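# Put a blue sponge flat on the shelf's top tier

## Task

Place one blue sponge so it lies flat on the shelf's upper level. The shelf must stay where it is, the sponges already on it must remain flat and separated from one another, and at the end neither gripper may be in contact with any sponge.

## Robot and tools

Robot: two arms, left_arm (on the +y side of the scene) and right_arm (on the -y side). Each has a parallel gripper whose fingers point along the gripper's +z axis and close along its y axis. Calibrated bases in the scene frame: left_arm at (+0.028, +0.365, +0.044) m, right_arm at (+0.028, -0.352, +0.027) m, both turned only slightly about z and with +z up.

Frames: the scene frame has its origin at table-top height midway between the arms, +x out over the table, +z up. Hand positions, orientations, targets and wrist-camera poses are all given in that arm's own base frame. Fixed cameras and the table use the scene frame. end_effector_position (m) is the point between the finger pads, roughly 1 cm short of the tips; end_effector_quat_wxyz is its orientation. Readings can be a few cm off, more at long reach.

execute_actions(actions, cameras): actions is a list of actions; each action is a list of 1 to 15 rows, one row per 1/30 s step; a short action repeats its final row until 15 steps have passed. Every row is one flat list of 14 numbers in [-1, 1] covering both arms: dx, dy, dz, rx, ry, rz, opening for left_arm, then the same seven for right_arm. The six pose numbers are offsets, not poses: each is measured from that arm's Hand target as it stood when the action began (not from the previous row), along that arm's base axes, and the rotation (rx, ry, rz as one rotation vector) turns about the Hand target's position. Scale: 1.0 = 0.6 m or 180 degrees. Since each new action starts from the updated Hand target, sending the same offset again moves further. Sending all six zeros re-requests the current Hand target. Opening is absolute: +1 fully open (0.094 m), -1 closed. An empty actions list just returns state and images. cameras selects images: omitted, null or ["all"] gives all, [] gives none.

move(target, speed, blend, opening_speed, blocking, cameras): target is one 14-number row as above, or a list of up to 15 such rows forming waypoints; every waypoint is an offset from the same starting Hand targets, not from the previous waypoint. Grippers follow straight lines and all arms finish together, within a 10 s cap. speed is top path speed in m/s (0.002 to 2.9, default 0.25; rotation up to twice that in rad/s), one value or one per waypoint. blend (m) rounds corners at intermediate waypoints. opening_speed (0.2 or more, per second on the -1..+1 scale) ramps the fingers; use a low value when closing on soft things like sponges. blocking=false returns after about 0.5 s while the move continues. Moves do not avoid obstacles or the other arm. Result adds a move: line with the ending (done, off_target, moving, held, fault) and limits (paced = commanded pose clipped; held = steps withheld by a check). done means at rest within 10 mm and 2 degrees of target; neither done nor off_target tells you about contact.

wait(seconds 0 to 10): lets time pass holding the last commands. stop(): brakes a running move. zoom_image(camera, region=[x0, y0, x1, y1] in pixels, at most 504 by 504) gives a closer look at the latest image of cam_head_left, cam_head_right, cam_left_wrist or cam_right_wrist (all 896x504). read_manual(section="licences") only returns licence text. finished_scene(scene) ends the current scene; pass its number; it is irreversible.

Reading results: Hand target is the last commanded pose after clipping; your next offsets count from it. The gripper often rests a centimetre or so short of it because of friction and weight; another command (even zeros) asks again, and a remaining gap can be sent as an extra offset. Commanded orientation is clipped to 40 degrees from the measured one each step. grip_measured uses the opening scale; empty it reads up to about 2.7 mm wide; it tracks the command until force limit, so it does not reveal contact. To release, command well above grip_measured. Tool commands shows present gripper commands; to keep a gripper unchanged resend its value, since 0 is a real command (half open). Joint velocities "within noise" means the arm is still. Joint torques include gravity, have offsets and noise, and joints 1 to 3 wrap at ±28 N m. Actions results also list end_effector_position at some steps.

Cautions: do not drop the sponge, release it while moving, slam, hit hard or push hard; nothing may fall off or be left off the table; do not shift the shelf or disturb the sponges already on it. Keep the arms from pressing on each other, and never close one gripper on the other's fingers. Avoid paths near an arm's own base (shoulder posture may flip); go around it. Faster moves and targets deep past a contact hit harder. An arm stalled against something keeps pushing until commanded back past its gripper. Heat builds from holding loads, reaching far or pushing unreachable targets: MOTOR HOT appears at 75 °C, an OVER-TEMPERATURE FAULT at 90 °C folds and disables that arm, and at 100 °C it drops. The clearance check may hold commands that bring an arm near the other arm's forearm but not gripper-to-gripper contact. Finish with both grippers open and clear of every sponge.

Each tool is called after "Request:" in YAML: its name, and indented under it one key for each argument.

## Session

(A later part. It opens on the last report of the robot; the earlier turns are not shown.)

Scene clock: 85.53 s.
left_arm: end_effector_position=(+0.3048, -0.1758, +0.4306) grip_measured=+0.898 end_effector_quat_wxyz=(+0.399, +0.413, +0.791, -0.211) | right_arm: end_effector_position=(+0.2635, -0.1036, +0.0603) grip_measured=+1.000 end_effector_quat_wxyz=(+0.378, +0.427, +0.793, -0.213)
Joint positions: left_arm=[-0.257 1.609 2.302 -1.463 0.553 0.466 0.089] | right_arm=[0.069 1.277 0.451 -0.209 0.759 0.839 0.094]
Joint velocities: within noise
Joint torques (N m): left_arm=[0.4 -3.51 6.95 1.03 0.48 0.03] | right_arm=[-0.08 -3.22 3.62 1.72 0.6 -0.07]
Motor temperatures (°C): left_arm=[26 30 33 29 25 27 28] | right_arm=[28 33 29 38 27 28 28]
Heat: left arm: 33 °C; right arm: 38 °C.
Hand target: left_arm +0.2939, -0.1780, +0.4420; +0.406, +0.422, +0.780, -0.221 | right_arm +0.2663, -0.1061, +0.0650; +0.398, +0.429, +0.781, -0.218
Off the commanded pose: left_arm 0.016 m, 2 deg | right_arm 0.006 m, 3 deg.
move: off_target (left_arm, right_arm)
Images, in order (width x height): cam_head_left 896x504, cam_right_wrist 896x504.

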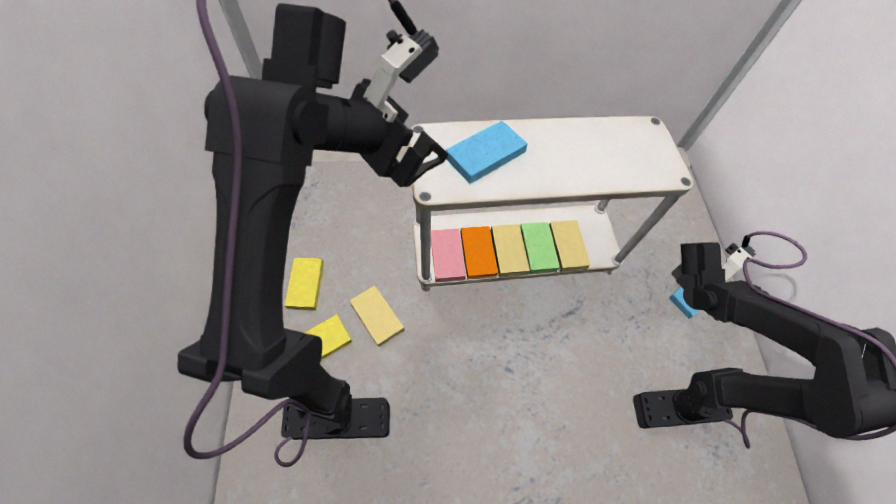

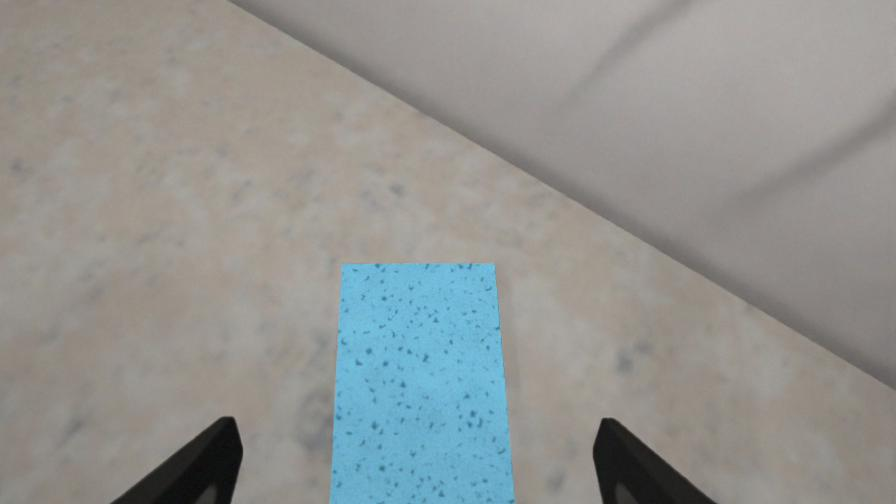

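Request:
move:
  target:
    - [0, 0, 0, 0, 0, 0, 0.9, 0.0008, -0.0048, -0.1133, 0, 0, 0.0167, 1.0]
  speed: 0.08
  cameras: ["cam_right_wrist", "cam_head_left"]

Scene clock: 88.63 s.
left_arm: end_effector_position=(+0.3048, -0.1758, +0.4306) grip_measured=+0.898 end_effector_quat_wxyz=(+0.399, +0.413, +0.791, -0.211) | right_arm: end_effector_position=(+0.2638, -0.1057, -0.0065) grip_measured=+1.000 end_effector_quat_wxyz=(+0.389, +0.400, +0.802, -0.213)
Joint positions: left_arm=[-0.257 1.609 2.302 -1.463 0.553 0.466 0.089] | right_arm=[0.052 1.592 0.267 0.357 0.742 0.736 0.094]
Joint velocities: within noise
Joint torques (N m): left_arm=[0.46 -3.56 6.94 1.04 0.47 0.04] | right_arm=[-0.58 -3.86 2.35 1.86 0.25 -0.07]
Motor temperatures (°C): left_arm=[26 30 33 29 25 27 28] | right_arm=[28 33 29 37 27 28 28]
Heat: left arm: 33 °C; right arm: 37 °C.
Hand target: left_arm +0.2939, -0.1780, +0.4420; +0.406, +0.422, +0.780, -0.221 | right_arm +0.2668, -0.1090, -0.0029; +0.403, +0.408, +0.792, -0.208
Off the commanded pose: left_arm 0.016 m, 2 deg | right_arm 0.006 m, 2 deg.
move: off_target (left_arm)
Images, in order (width x height): cam_head_left 896x504, cam_right_wrist 896x504.

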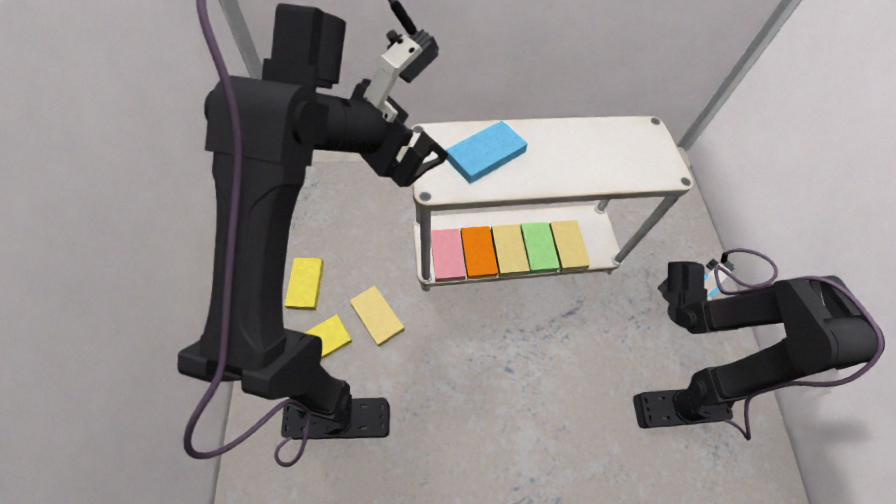

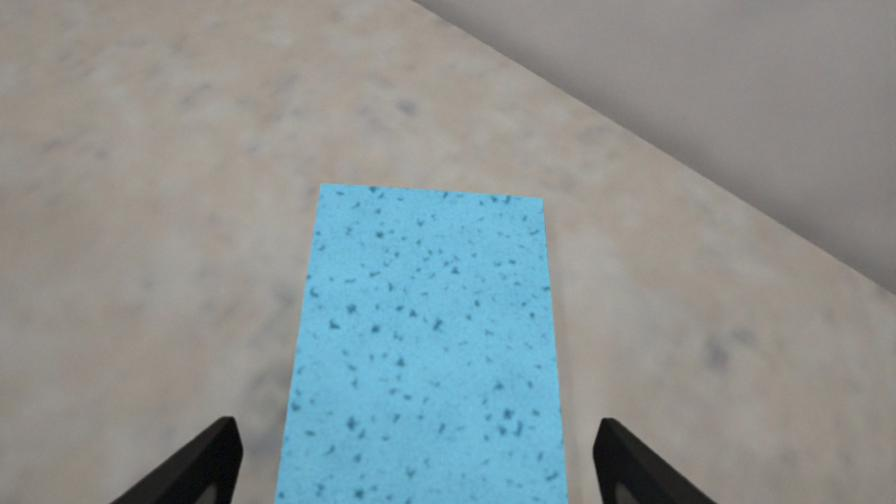

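Request:
move:
  target:
    - [0, 0, 0, 0, 0, 0, 0.9, 0, 0, -0.01, 0, 0, -0.006, 1.0]
  speed: 0.08
  cameras: ["cam_right_wrist"]

Scene clock: 89.97 s.
left_arm: end_effector_position=(+0.3048, -0.1758, +0.4306) grip_measured=+0.898 end_effector_quat_wxyz=(+0.399, +0.413, +0.791, -0.211) | right_arm: end_effector_position=(+0.2651, -0.1063, -0.0113) grip_measured=+1.000 end_effector_quat_wxyz=(+0.392, +0.412, +0.795, -0.209)
Joint positions: left_arm=[-0.257 1.609 2.302 -1.463 0.553 0.466 0.089] | right_arm=[0.052 1.635 0.267 0.4 0.746 0.765 0.094]
Joint velocities: within noise
Joint torques (N m): left_arm=[0.46 -3.58 6.97 1.02 0.47 0.05] | right_arm=[0.12 -3.63 2.62 1.63 0.35 0.03]
Motor temperatures (°C): left_arm=[26 29 33 29 25 27 28] | right_arm=[28 33 29 37 27 28 28]
Heat: left arm: 33 °C; right arm: 37 °C.
Hand target: left_arm +0.2939, -0.1780, +0.4420; +0.406, +0.422, +0.780, -0.221 | right_arm +0.2668, -0.1090, -0.0089; +0.401, +0.416, +0.788, -0.211
Off the commanded pose: left_arm 0.016 m, 2 deg | right_arm 0.004 m, 1 deg.
move: off_target (left_arm)
Images, in order (width x height): cam_right_wrist 896x504.

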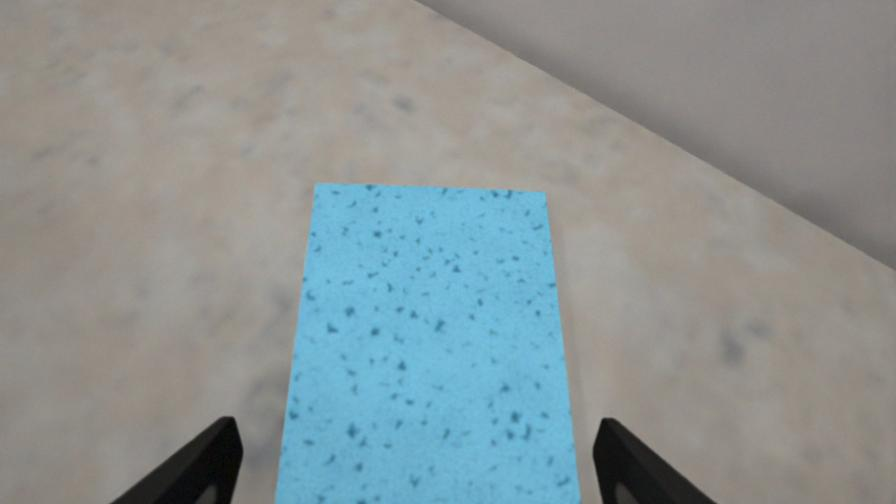

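Request:
move:
  target:
    - [0, 0, 0, 0, 0, 0, 0.9, 0, 0, 0, 0, 0, 0, 0.22]
    - [0, 0, 0, 0, 0, 0, 0.9, -0.0197, 0, 0.668, 0, 0, 0, 0.22]
  speed: 0.2
  opening_speed: 0.6

Scene clock: 95.97 s.
left_arm: end_effector_position=(+0.3048, -0.1758, +0.4306) grip_measured=+0.898 end_effector_quat_wxyz=(+0.399, +0.413, +0.791, -0.211) | right_arm: end_effector_position=(+0.2637, -0.1064, +0.3810) grip_measured=+0.365 end_effector_quat_wxyz=(+0.395, +0.407, +0.796, -0.210)
Joint positions: left_arm=[-0.257 1.609 2.302 -1.463 0.553 0.466 0.089] | right_arm=[0.052 1.326 1.829 -1.459 0.746 0.75 0.064]
Joint velocities: within noise
Joint torques (N m): left_arm=[0.46 -3.52 6.97 1.05 0.47 0.04] | right_arm=[0.34 -3.25 7.28 0.93 0.37 0.09]
Motor temperatures (°C): left_arm=[26 29 33 29 25 27 28] | right_arm=[28 33 29 36 27 28 28]
Heat: left arm: 33 °C; right arm: 36 °C.
Hand target: left_arm +0.2939, -0.1780, +0.4420; +0.406, +0.422, +0.780, -0.221 | right_arm +0.2550, -0.1090, +0.3919; +0.401, +0.416, +0.788, -0.211
Off the commanded pose: left_arm 0.016 m, 2 deg | right_arm 0.014 m, 2 deg.
move: off_target (left_arm, right_arm)

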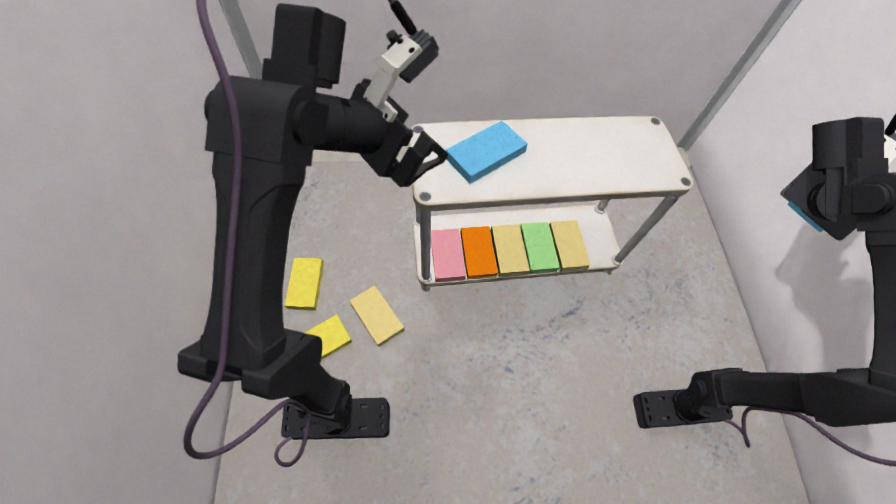

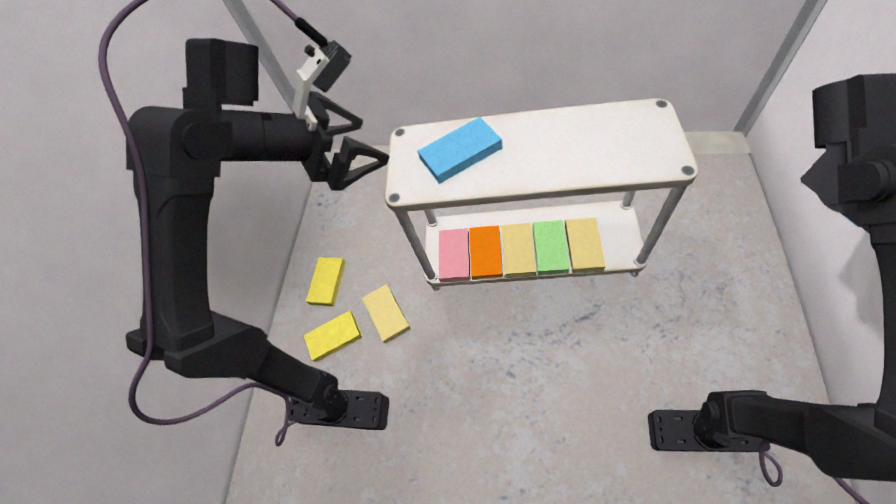

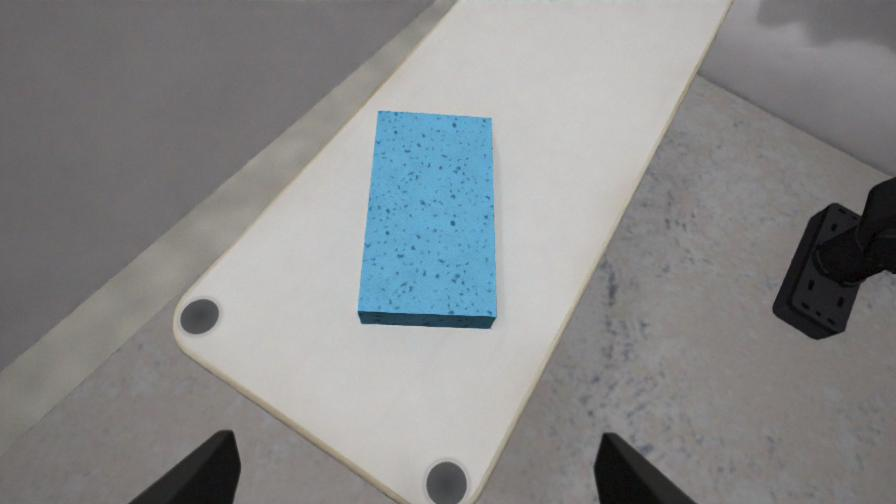

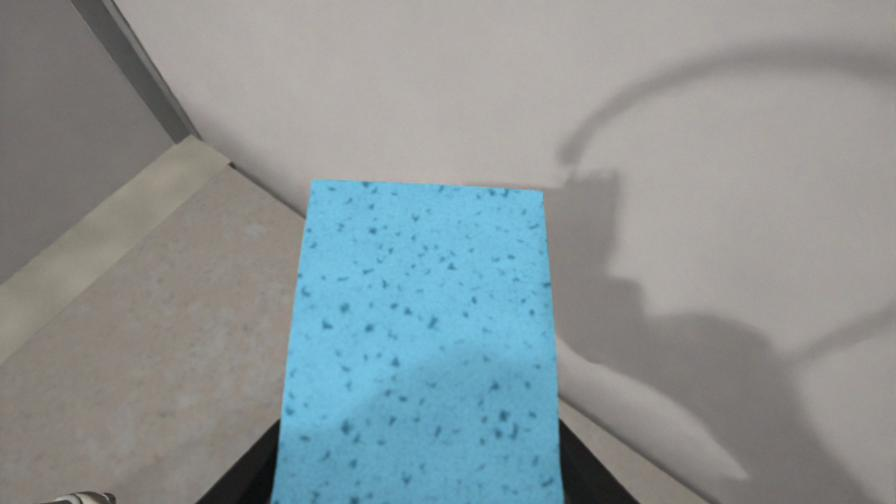

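Request:
move:
  target:
    - [0, 0, 0, 0, 0, 0, 0.9, 0.2283, 0.45, -0.005, 0, 0, 0.2222, 0.22]
  speed: 0.2

Scene clock: 98.90 s.
left_arm: end_effector_position=(+0.3048, -0.1758, +0.4306) grip_measured=+0.898 end_effector_quat_wxyz=(+0.399, +0.413, +0.791, -0.211) | right_arm: end_effector_position=(+0.3864, +0.1598, +0.3722) grip_measured=+0.365 end_effector_quat_wxyz=(+0.426, +0.107, +0.894, -0.083)
Joint positions: left_arm=[-0.257 1.609 2.302 -1.463 0.553 0.466 0.089] | right_arm=[0.671 1.871 2.37 -1.46 0.708 0.678 0.064]
Joint velocities: within noise
Joint torques (N m): left_arm=[0.38 -3.54 6.94 1.01 0.48 0.05] | right_arm=[-0.02 -7.35 7.21 1.71 0.25 -0.05]
Motor temperatures (°C): left_arm=[26 29 33 29 25 27 28] | right_arm=[28 33 29 36 27 28 29]
Heat: left arm: 33 °C; right arm: 36 °C.
Hand target: left_arm +0.2939, -0.1780, +0.4420; +0.406, +0.422, +0.780, -0.221 | right_arm +0.3919, +0.1610, +0.3889; +0.449, +0.121, +0.883, -0.061
Off the commanded pose: left_arm 0.016 m, 2 deg | right_arm 0.018 m, 4 deg.
move: off_target (left_arm, right_arm)

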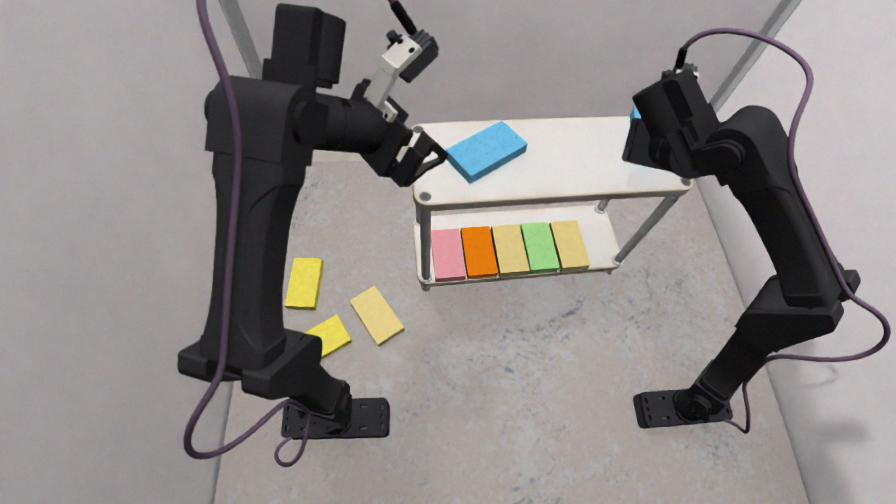

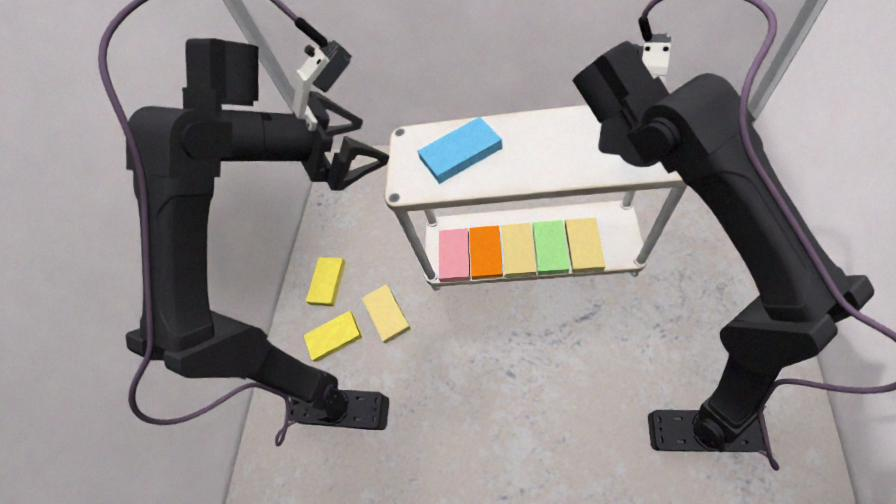

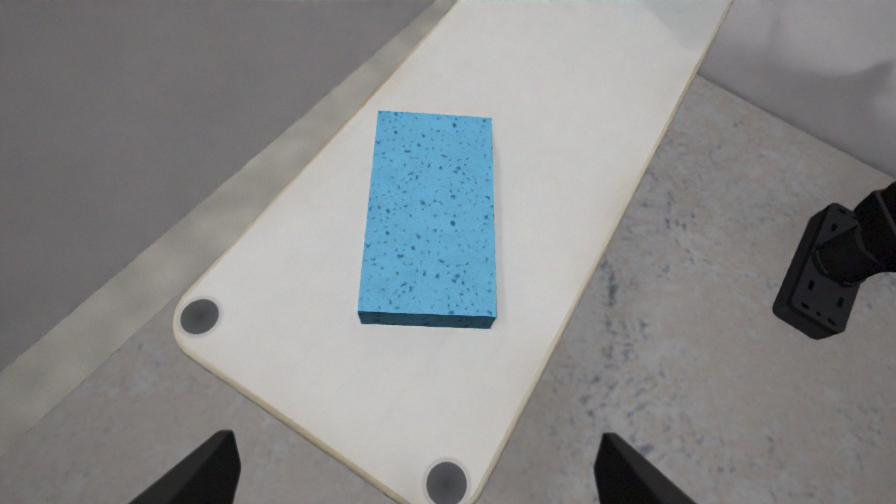

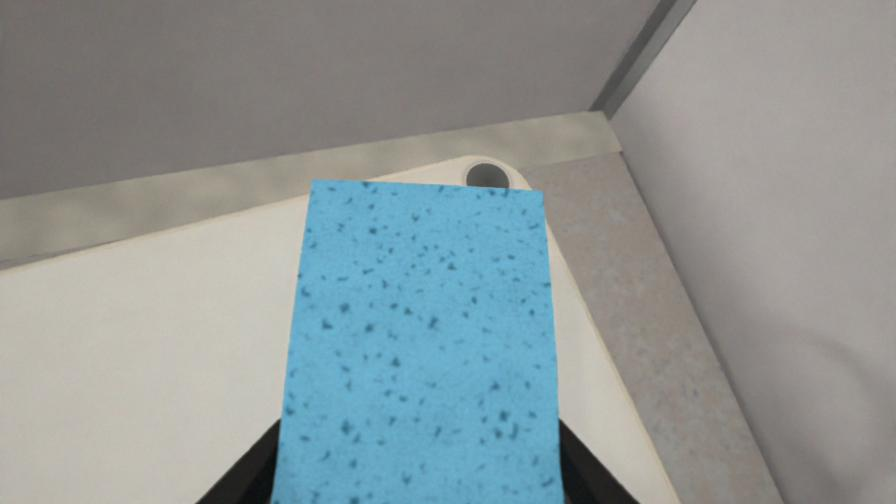

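Request:
move:
  target:
    - [0, 0, 0, 0, 0, 0, 0.9, 0.0168, 0.0253, -0.0282, 0.013, -0.0101, -0.0121, 0.22]
  speed: 0.08
  cameras: ["cam_right_wrist", "cam_left_wrist"]

Scene clock: 101.23 s.
left_arm: end_effector_position=(+0.3048, -0.1758, +0.4306) grip_measured=+0.898 end_effector_quat_wxyz=(+0.399, +0.413, +0.791, -0.211) | right_arm: end_effector_position=(+0.3962, +0.1720, +0.3654) grip_measured=+0.365 end_effector_quat_wxyz=(+0.437, +0.135, +0.887, -0.058)
Joint positions: left_arm=[-0.257 1.609 2.302 -1.463 0.553 0.466 0.089] | right_arm=[0.678 1.874 2.321 -1.379 0.706 0.737 0.064]
Joint velocities: within noise
Joint torques (N m): left_arm=[0.39 -3.56 6.93 1.03 0.47 0.03] | right_arm=[0.31 -7.73 3.4 1.94 0.52 0.07]
Motor temperatures (°C): left_arm=[26 29 33 29 25 27 28] | right_arm=[28 34 29 36 27 28 29]
Heat: left arm: 33 °C; right arm: 36 °C.
Hand target: left_arm +0.2939, -0.1780, +0.4420; +0.406, +0.422, +0.780, -0.221 | right_arm +0.4020, +0.1762, +0.3719; +0.460, +0.148, +0.874, -0.050
Off the commanded pose: left_arm 0.016 m, 2 deg | right_arm 0.010 m, 3 deg.
move: off_target (left_arm, right_arm)
Images, in order (width x height): cam_left_wrist 896x504, cam_right_wrist 896x504.

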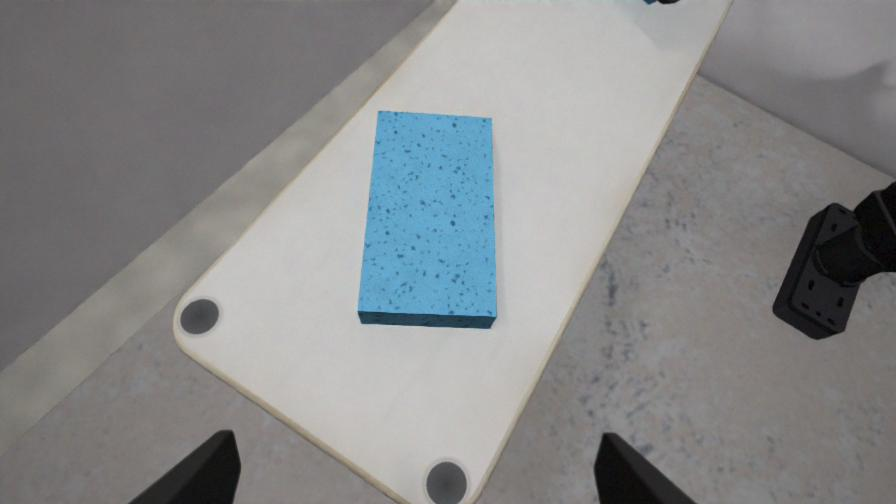

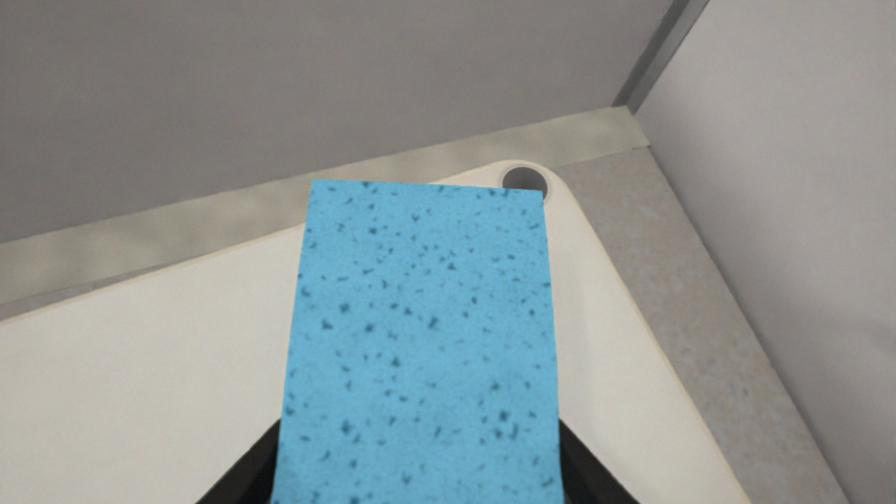

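Request:
move:
  target:
    - [0, 0, 0, 0, 0, 0, 0.9, 0, 0.004, -0.0267, -0.0042, 0.0012, 0.0034, 0.22]
  speed: 0.06
  cameras: ["cam_right_wrist", "cam_head_left"]

Scene clock: 102.60 s.
left_arm: end_effector_position=(+0.3048, -0.1758, +0.4306) grip_measured=+0.898 end_effector_quat_wxyz=(+0.399, +0.413, +0.791, -0.211) | right_arm: end_effector_position=(+0.4029, +0.1759, +0.3455) grip_measured=+0.365 end_effector_quat_wxyz=(+0.441, +0.134, +0.884, -0.070)
Joint positions: left_arm=[-0.257 1.609 2.302 -1.463 0.553 0.466 0.089] | right_arm=[0.684 1.849 2.183 -1.276 0.734 0.737 0.064]
Joint velocities: within noise
Joint torques (N m): left_arm=[0.43 -3.56 6.98 1.04 0.49 0.04] | right_arm=[0.31 -9.57 3.26 1.83 0.29 -0.05]
Motor temperatures (°C): left_arm=[26 29 33 29 25 27 28] | right_arm=[28 34 29 36 27 28 29]
Heat: left arm: 33 °C; right arm: 36 °C.
Hand target: left_arm +0.2939, -0.1780, +0.4420; +0.406, +0.422, +0.780, -0.221 | right_arm +0.4020, +0.1786, +0.3559; +0.459, +0.140, +0.876, -0.054
Off the commanded pose: left_arm 0.016 m, 2 deg | right_arm 0.011 m, 3 deg.
move: off_target (left_arm, right_arm)
Images, in order (width x height): cam_head_left 896x504, cam_right_wrist 896x504.

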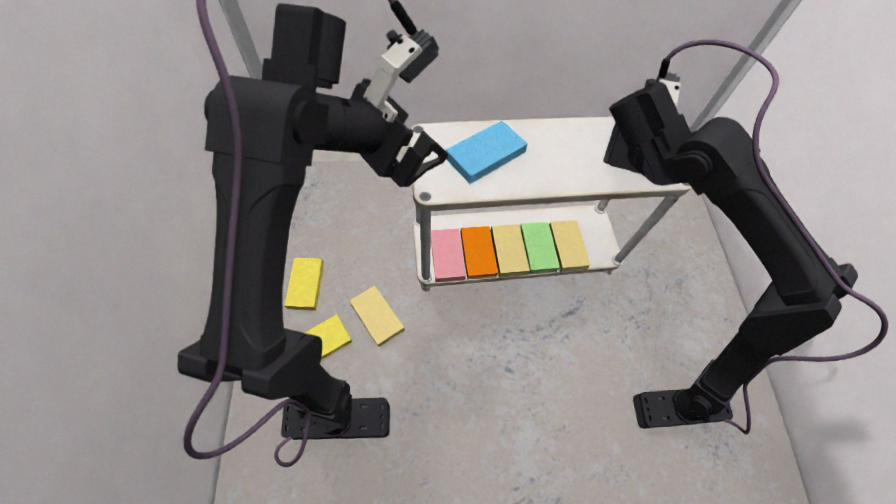

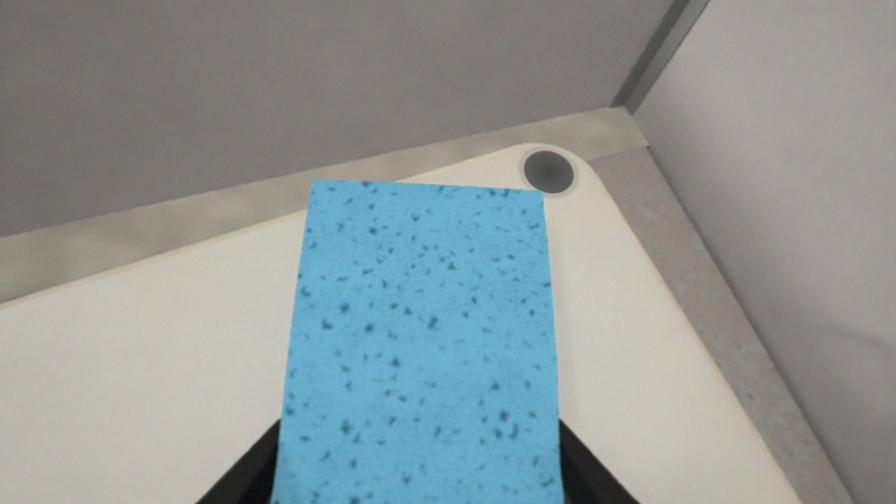

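Request:
move:
  target:
    - [0, 0, 0, 0, 0, 0, 0.9, 0, 0, -0.01, 0, 0, 0, 0.22]
  speed: 0.05
  cameras: ["cam_right_wrist", "cam_head_right"]

Scene clock: 103.77 s.
left_arm: end_effector_position=(+0.3048, -0.1758, +0.4306) grip_measured=+0.898 end_effector_quat_wxyz=(+0.399, +0.413, +0.791, -0.211) | right_arm: end_effector_position=(+0.4025, +0.1763, +0.3462) grip_measured=+0.365 end_effector_quat_wxyz=(+0.451, +0.136, +0.880, -0.067)
Joint positions: left_arm=[-0.257 1.609 2.302 -1.463 0.553 0.466 0.089] | right_arm=[0.689 1.823 2.134 -1.23 0.745 0.733 0.064]
Joint velocities: within noise
Joint torques (N m): left_arm=[0.47 -3.54 6.98 1.02 0.47 0.03] | right_arm=[0.31 -8.9 3.08 1.74 0.18 0]
Motor temperatures (°C): left_arm=[26 29 33 29 25 27 28] | right_arm=[28 34 29 36 27 28 29]
Heat: left arm: 33 °C; right arm: 36 °C.
Hand target: left_arm +0.2939, -0.1780, +0.4420; +0.406, +0.422, +0.780, -0.221 | right_arm +0.4020, +0.1786, +0.3499; +0.459, +0.140, +0.876, -0.054
Off the commanded pose: left_arm 0.016 m, 2 deg | right_arm 0.004 m, 2 deg.
move: off_target (left_arm)
Images, in order (width x height): cam_head_right 896x504, cam_right_wrist 896x504.

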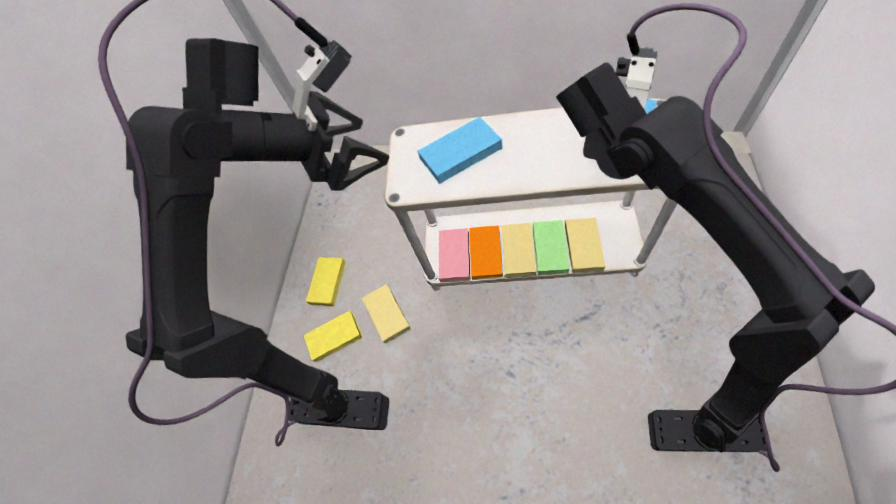

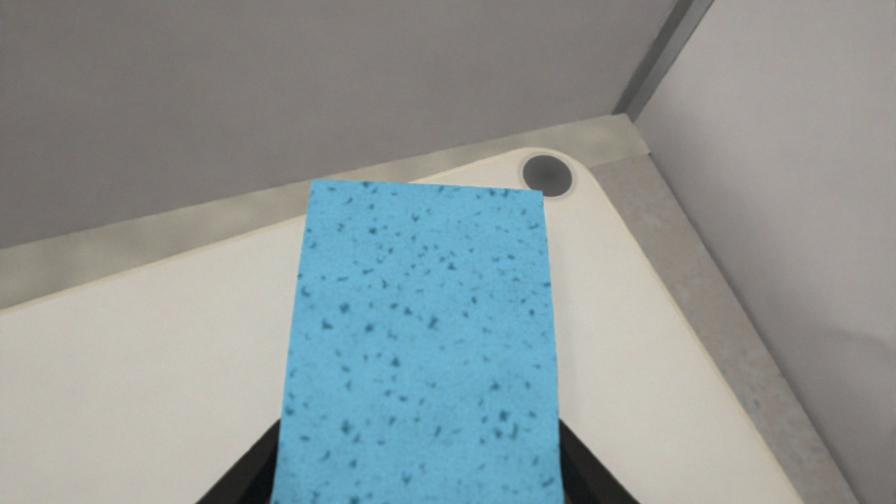

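Request:
move:
  target:
    - [0, 0, 0, 0, 0, 0, 0.9, 0, 0, 0.004, 0.0018, 0.0064, 0, 0.22]
    - [0, 0, 0, 0, 0, 0, 0.9, 0, 0, 0.004, 0.0018, 0.0064, 0, 0.75]
  speed: 0.05
  opening_speed: 0.7
  cameras: ["cam_right_wrist", "cam_head_left"]

Scene clock: 106.47 s.
left_arm: end_effector_position=(+0.3048, -0.1758, +0.4306) grip_measured=+0.898 end_effector_quat_wxyz=(+0.399, +0.413, +0.791, -0.211) | right_arm: end_effector_position=(+0.4033, +0.1768, +0.3447) grip_measured=+0.747 end_effector_quat_wxyz=(+0.448, +0.140, +0.881, -0.060)
Joint positions: left_arm=[-0.257 1.609 2.302 -1.463 0.553 0.466 0.089] | right_arm=[0.684 1.825 2.136 -1.23 0.731 0.744 0.082]
Joint velocities: within noise
Joint torques (N m): left_arm=[0.42 -3.58 6.95 1.03 0.47 0.04] | right_arm=[-0.18 -7.27 7.39 1.19 0.15 0.05]
Motor temperatures (°C): left_arm=[26 29 33 29 25 27 28] | right_arm=[28 34 29 36 27 28 29]
Heat: left arm: 33 °C; right arm: 36 °C.
Hand target: left_arm +0.2939, -0.1780, +0.4420; +0.406, +0.422, +0.780, -0.221 | right_arm +0.4020, +0.1786, +0.3523; +0.450, +0.141, +0.880, -0.053
Off the commanded pose: left_arm 0.016 m, 2 deg | right_arm 0.008 m, 1 deg.
move: off_target (left_arm)
Images, in order (width x height): cam_head_left 896x504, cam_right_wrist 896x504.

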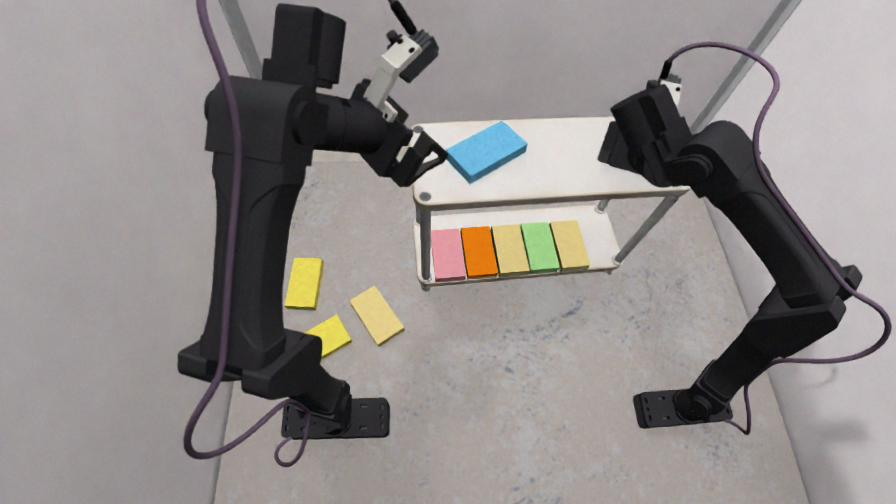

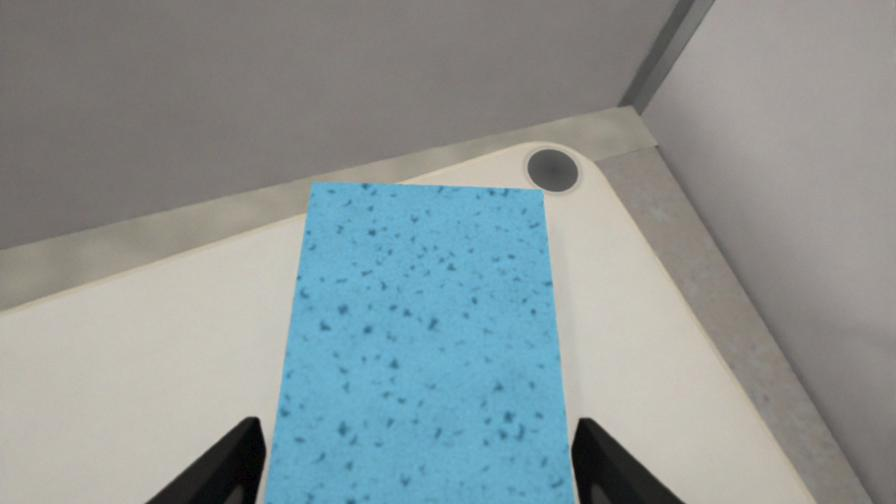

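Request:
move:
  target:
    - [0, 0, 0, 0, 0, 0, 0.9, 0, 0, 0, 0, 0, 0, 0.9]
    - [0, 0, 0, 0, 0, 0, 0.9, -0.2, 0.058, 0.158, 0, 0, 0, 0.9]
  speed: 0.12

Scene clock: 109.93 s.
left_arm: end_effector_position=(+0.3048, -0.1758, +0.4306) grip_measured=+0.898 end_effector_quat_wxyz=(+0.399, +0.413, +0.791, -0.211) | right_arm: end_effector_position=(+0.2855, +0.2311, +0.4415) grip_measured=+0.897 end_effector_quat_wxyz=(+0.518, +0.091, +0.850, +0.039)
Joint positions: left_arm=[-0.257 1.609 2.302 -1.463 0.553 0.466 0.089] | right_arm=[1.073 1.745 2.407 -1.517 0.915 0.922 0.089]
Joint velocities: within noise
Joint torques (N m): left_arm=[0.36 -3.51 6.98 1.03 0.48 0.04] | right_arm=[0.05 -7.43 3.19 0.97 0.62 0.06]
Motor temperatures (°C): left_arm=[26 29 33 29 25 27 28] | right_arm=[28 34 29 36 27 28 29]
Heat: left arm: 33 °C; right arm: 36 °C.
Hand target: left_arm +0.2939, -0.1780, +0.4420; +0.406, +0.422, +0.780, -0.221 | right_arm +0.2820, +0.2134, +0.4471; +0.450, +0.141, +0.880, -0.053
Off the commanded pose: left_arm 0.016 m, 2 deg | right_arm 0.019 m, 15 deg.
joint sent to its limit (right arm) — joint 4 (wrist pitch), lower limit. The joint targets are off in position and orientation.
move: off_target (left_arm, right_arm)

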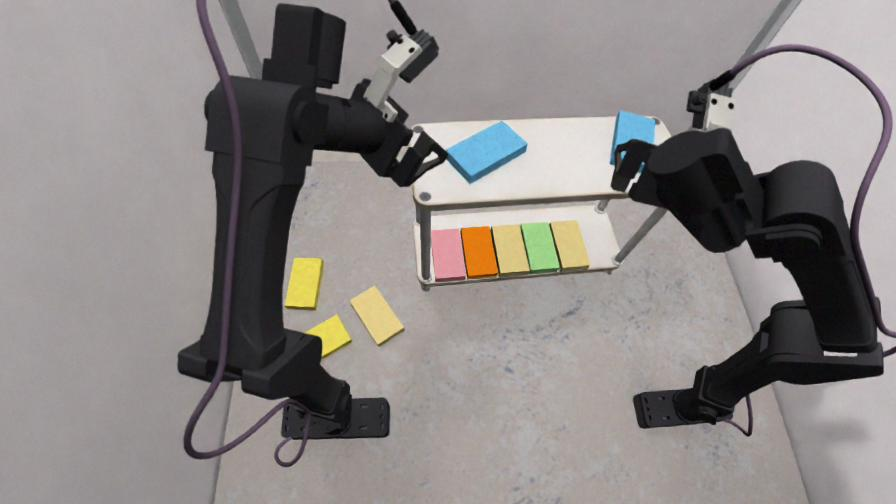

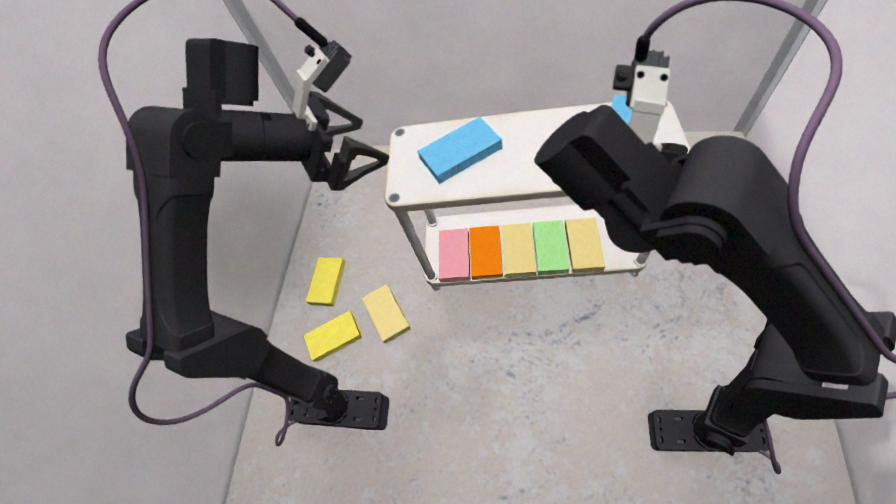

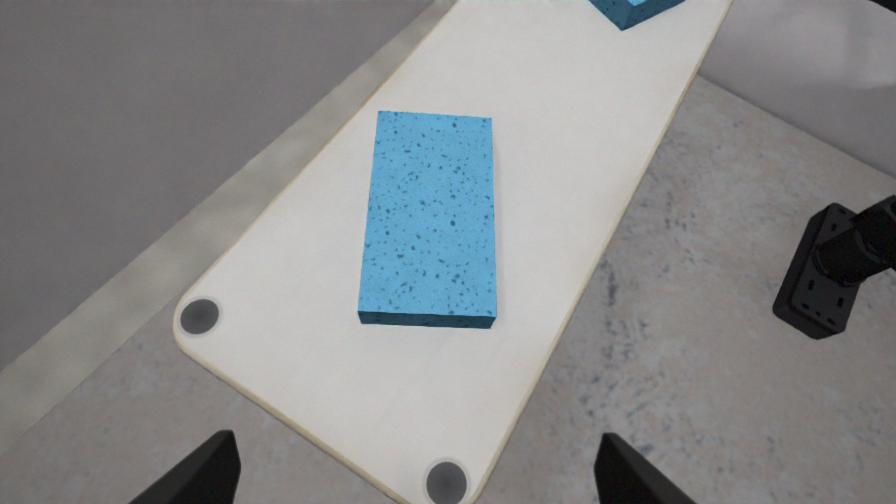

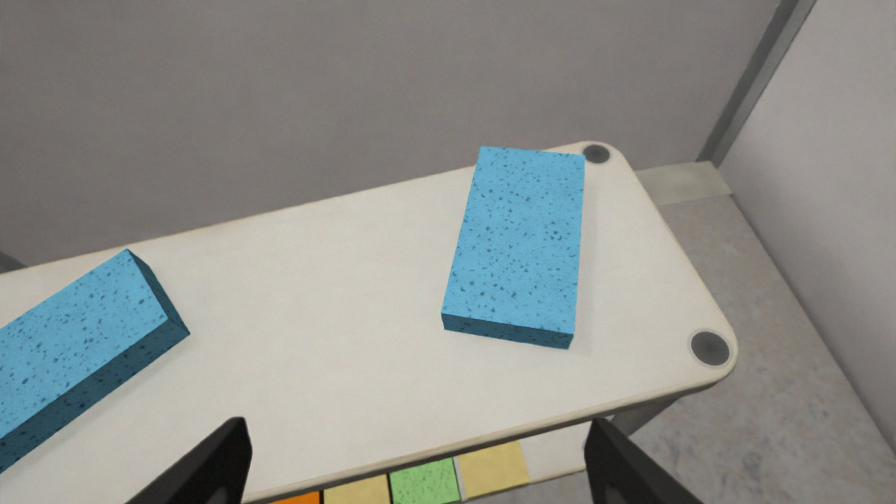

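Request:
move:
  target:
    - [-0.0732, 0.2133, -0.02, 0.0238, 0.054, 0.1838, 1.0, 0, 0, 0, 0, 0, 0, 0.9]
    - [-0.1565, 0.3467, -0.32, 0.0476, 0.108, 0.3677, 1.0, 0, 0, 0, 0, 0, 0, 0.9]
  speed: 0.25
  blend: [0.04, 0]
  cameras: ["cam_left_wrist", "cam_head_left", "cam_head_right"]

Scene clock: 114.60 s.
left_arm: end_effector_position=(+0.1924, +0.0245, +0.2447) grip_measured=+0.998 end_effector_quat_wxyz=(+0.272, -0.072, +0.960, +0.018) | right_arm: end_effector_position=(+0.2855, +0.2311, +0.4415) grip_measured=+0.897 end_effector_quat_wxyz=(+0.518, +0.091, +0.850, +0.039)
Joint positions: left_arm=[0.105 0.875 1.2 -1.345 -0.018 -0.039 0.094] | right_arm=[1.073 1.745 2.407 -1.517 0.915 0.922 0.089]
Joint velocities: within noise
Joint torques (N m): left_arm=[0.13 -0.13 3.75 1.59 -0.13 -0.1] | right_arm=[0.06 -7.43 3.18 0.97 0.64 0.06]
Motor temperatures (°C): left_arm=[26 29 33 29 25 27 28] | right_arm=[28 34 29 35 28 28 29]
Heat: left arm: 33 °C; right arm: 35 °C.
Hand target: left_arm +0.2000, +0.0300, +0.2500; +0.299, -0.083, +0.950, +0.026 | right_arm +0.2820, +0.2134, +0.4471; +0.450, +0.141, +0.880, -0.053
Off the commanded pose: left_arm 0.011 m, 4 deg | right_arm 0.019 m, 15 deg.
joint sent to its limit (right arm) — joint 4 (wrist pitch), lower limit. The joint targets are off in position and orientation.
move: off_target (left_arm, right_arm)
Images, in order (width x height): cam_head_left 896x504, cam_head_right 896x504, cam_left_wrist 896x504.

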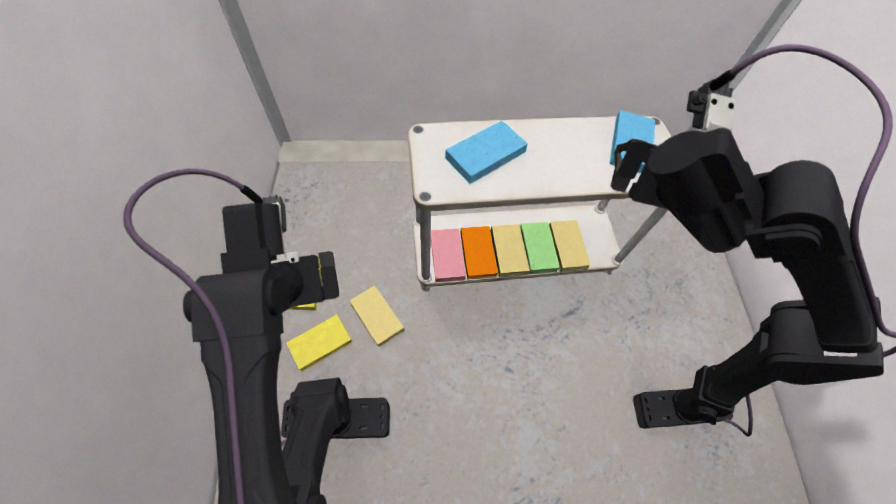

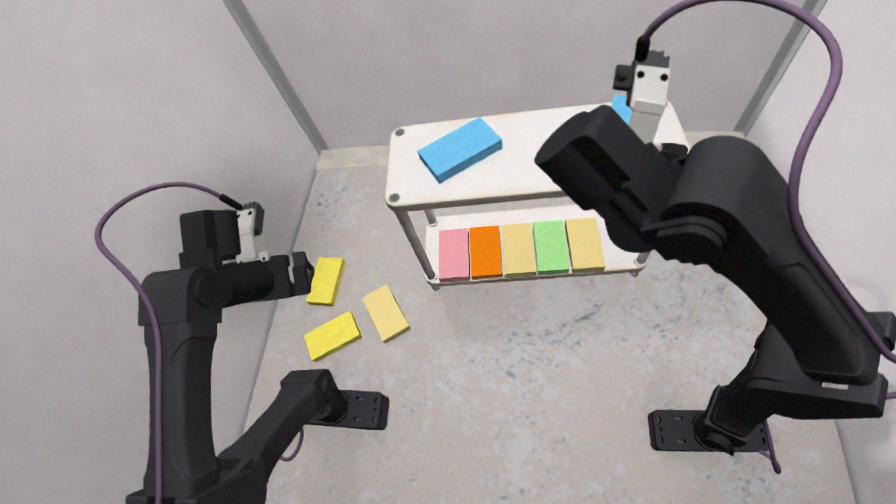

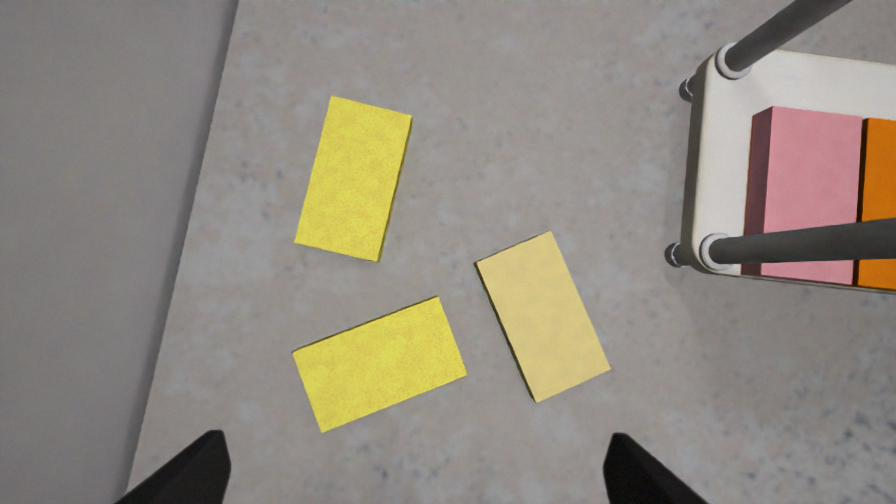

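Request:
finished_scene:
  scene: 1

The scene is finished: the task was done.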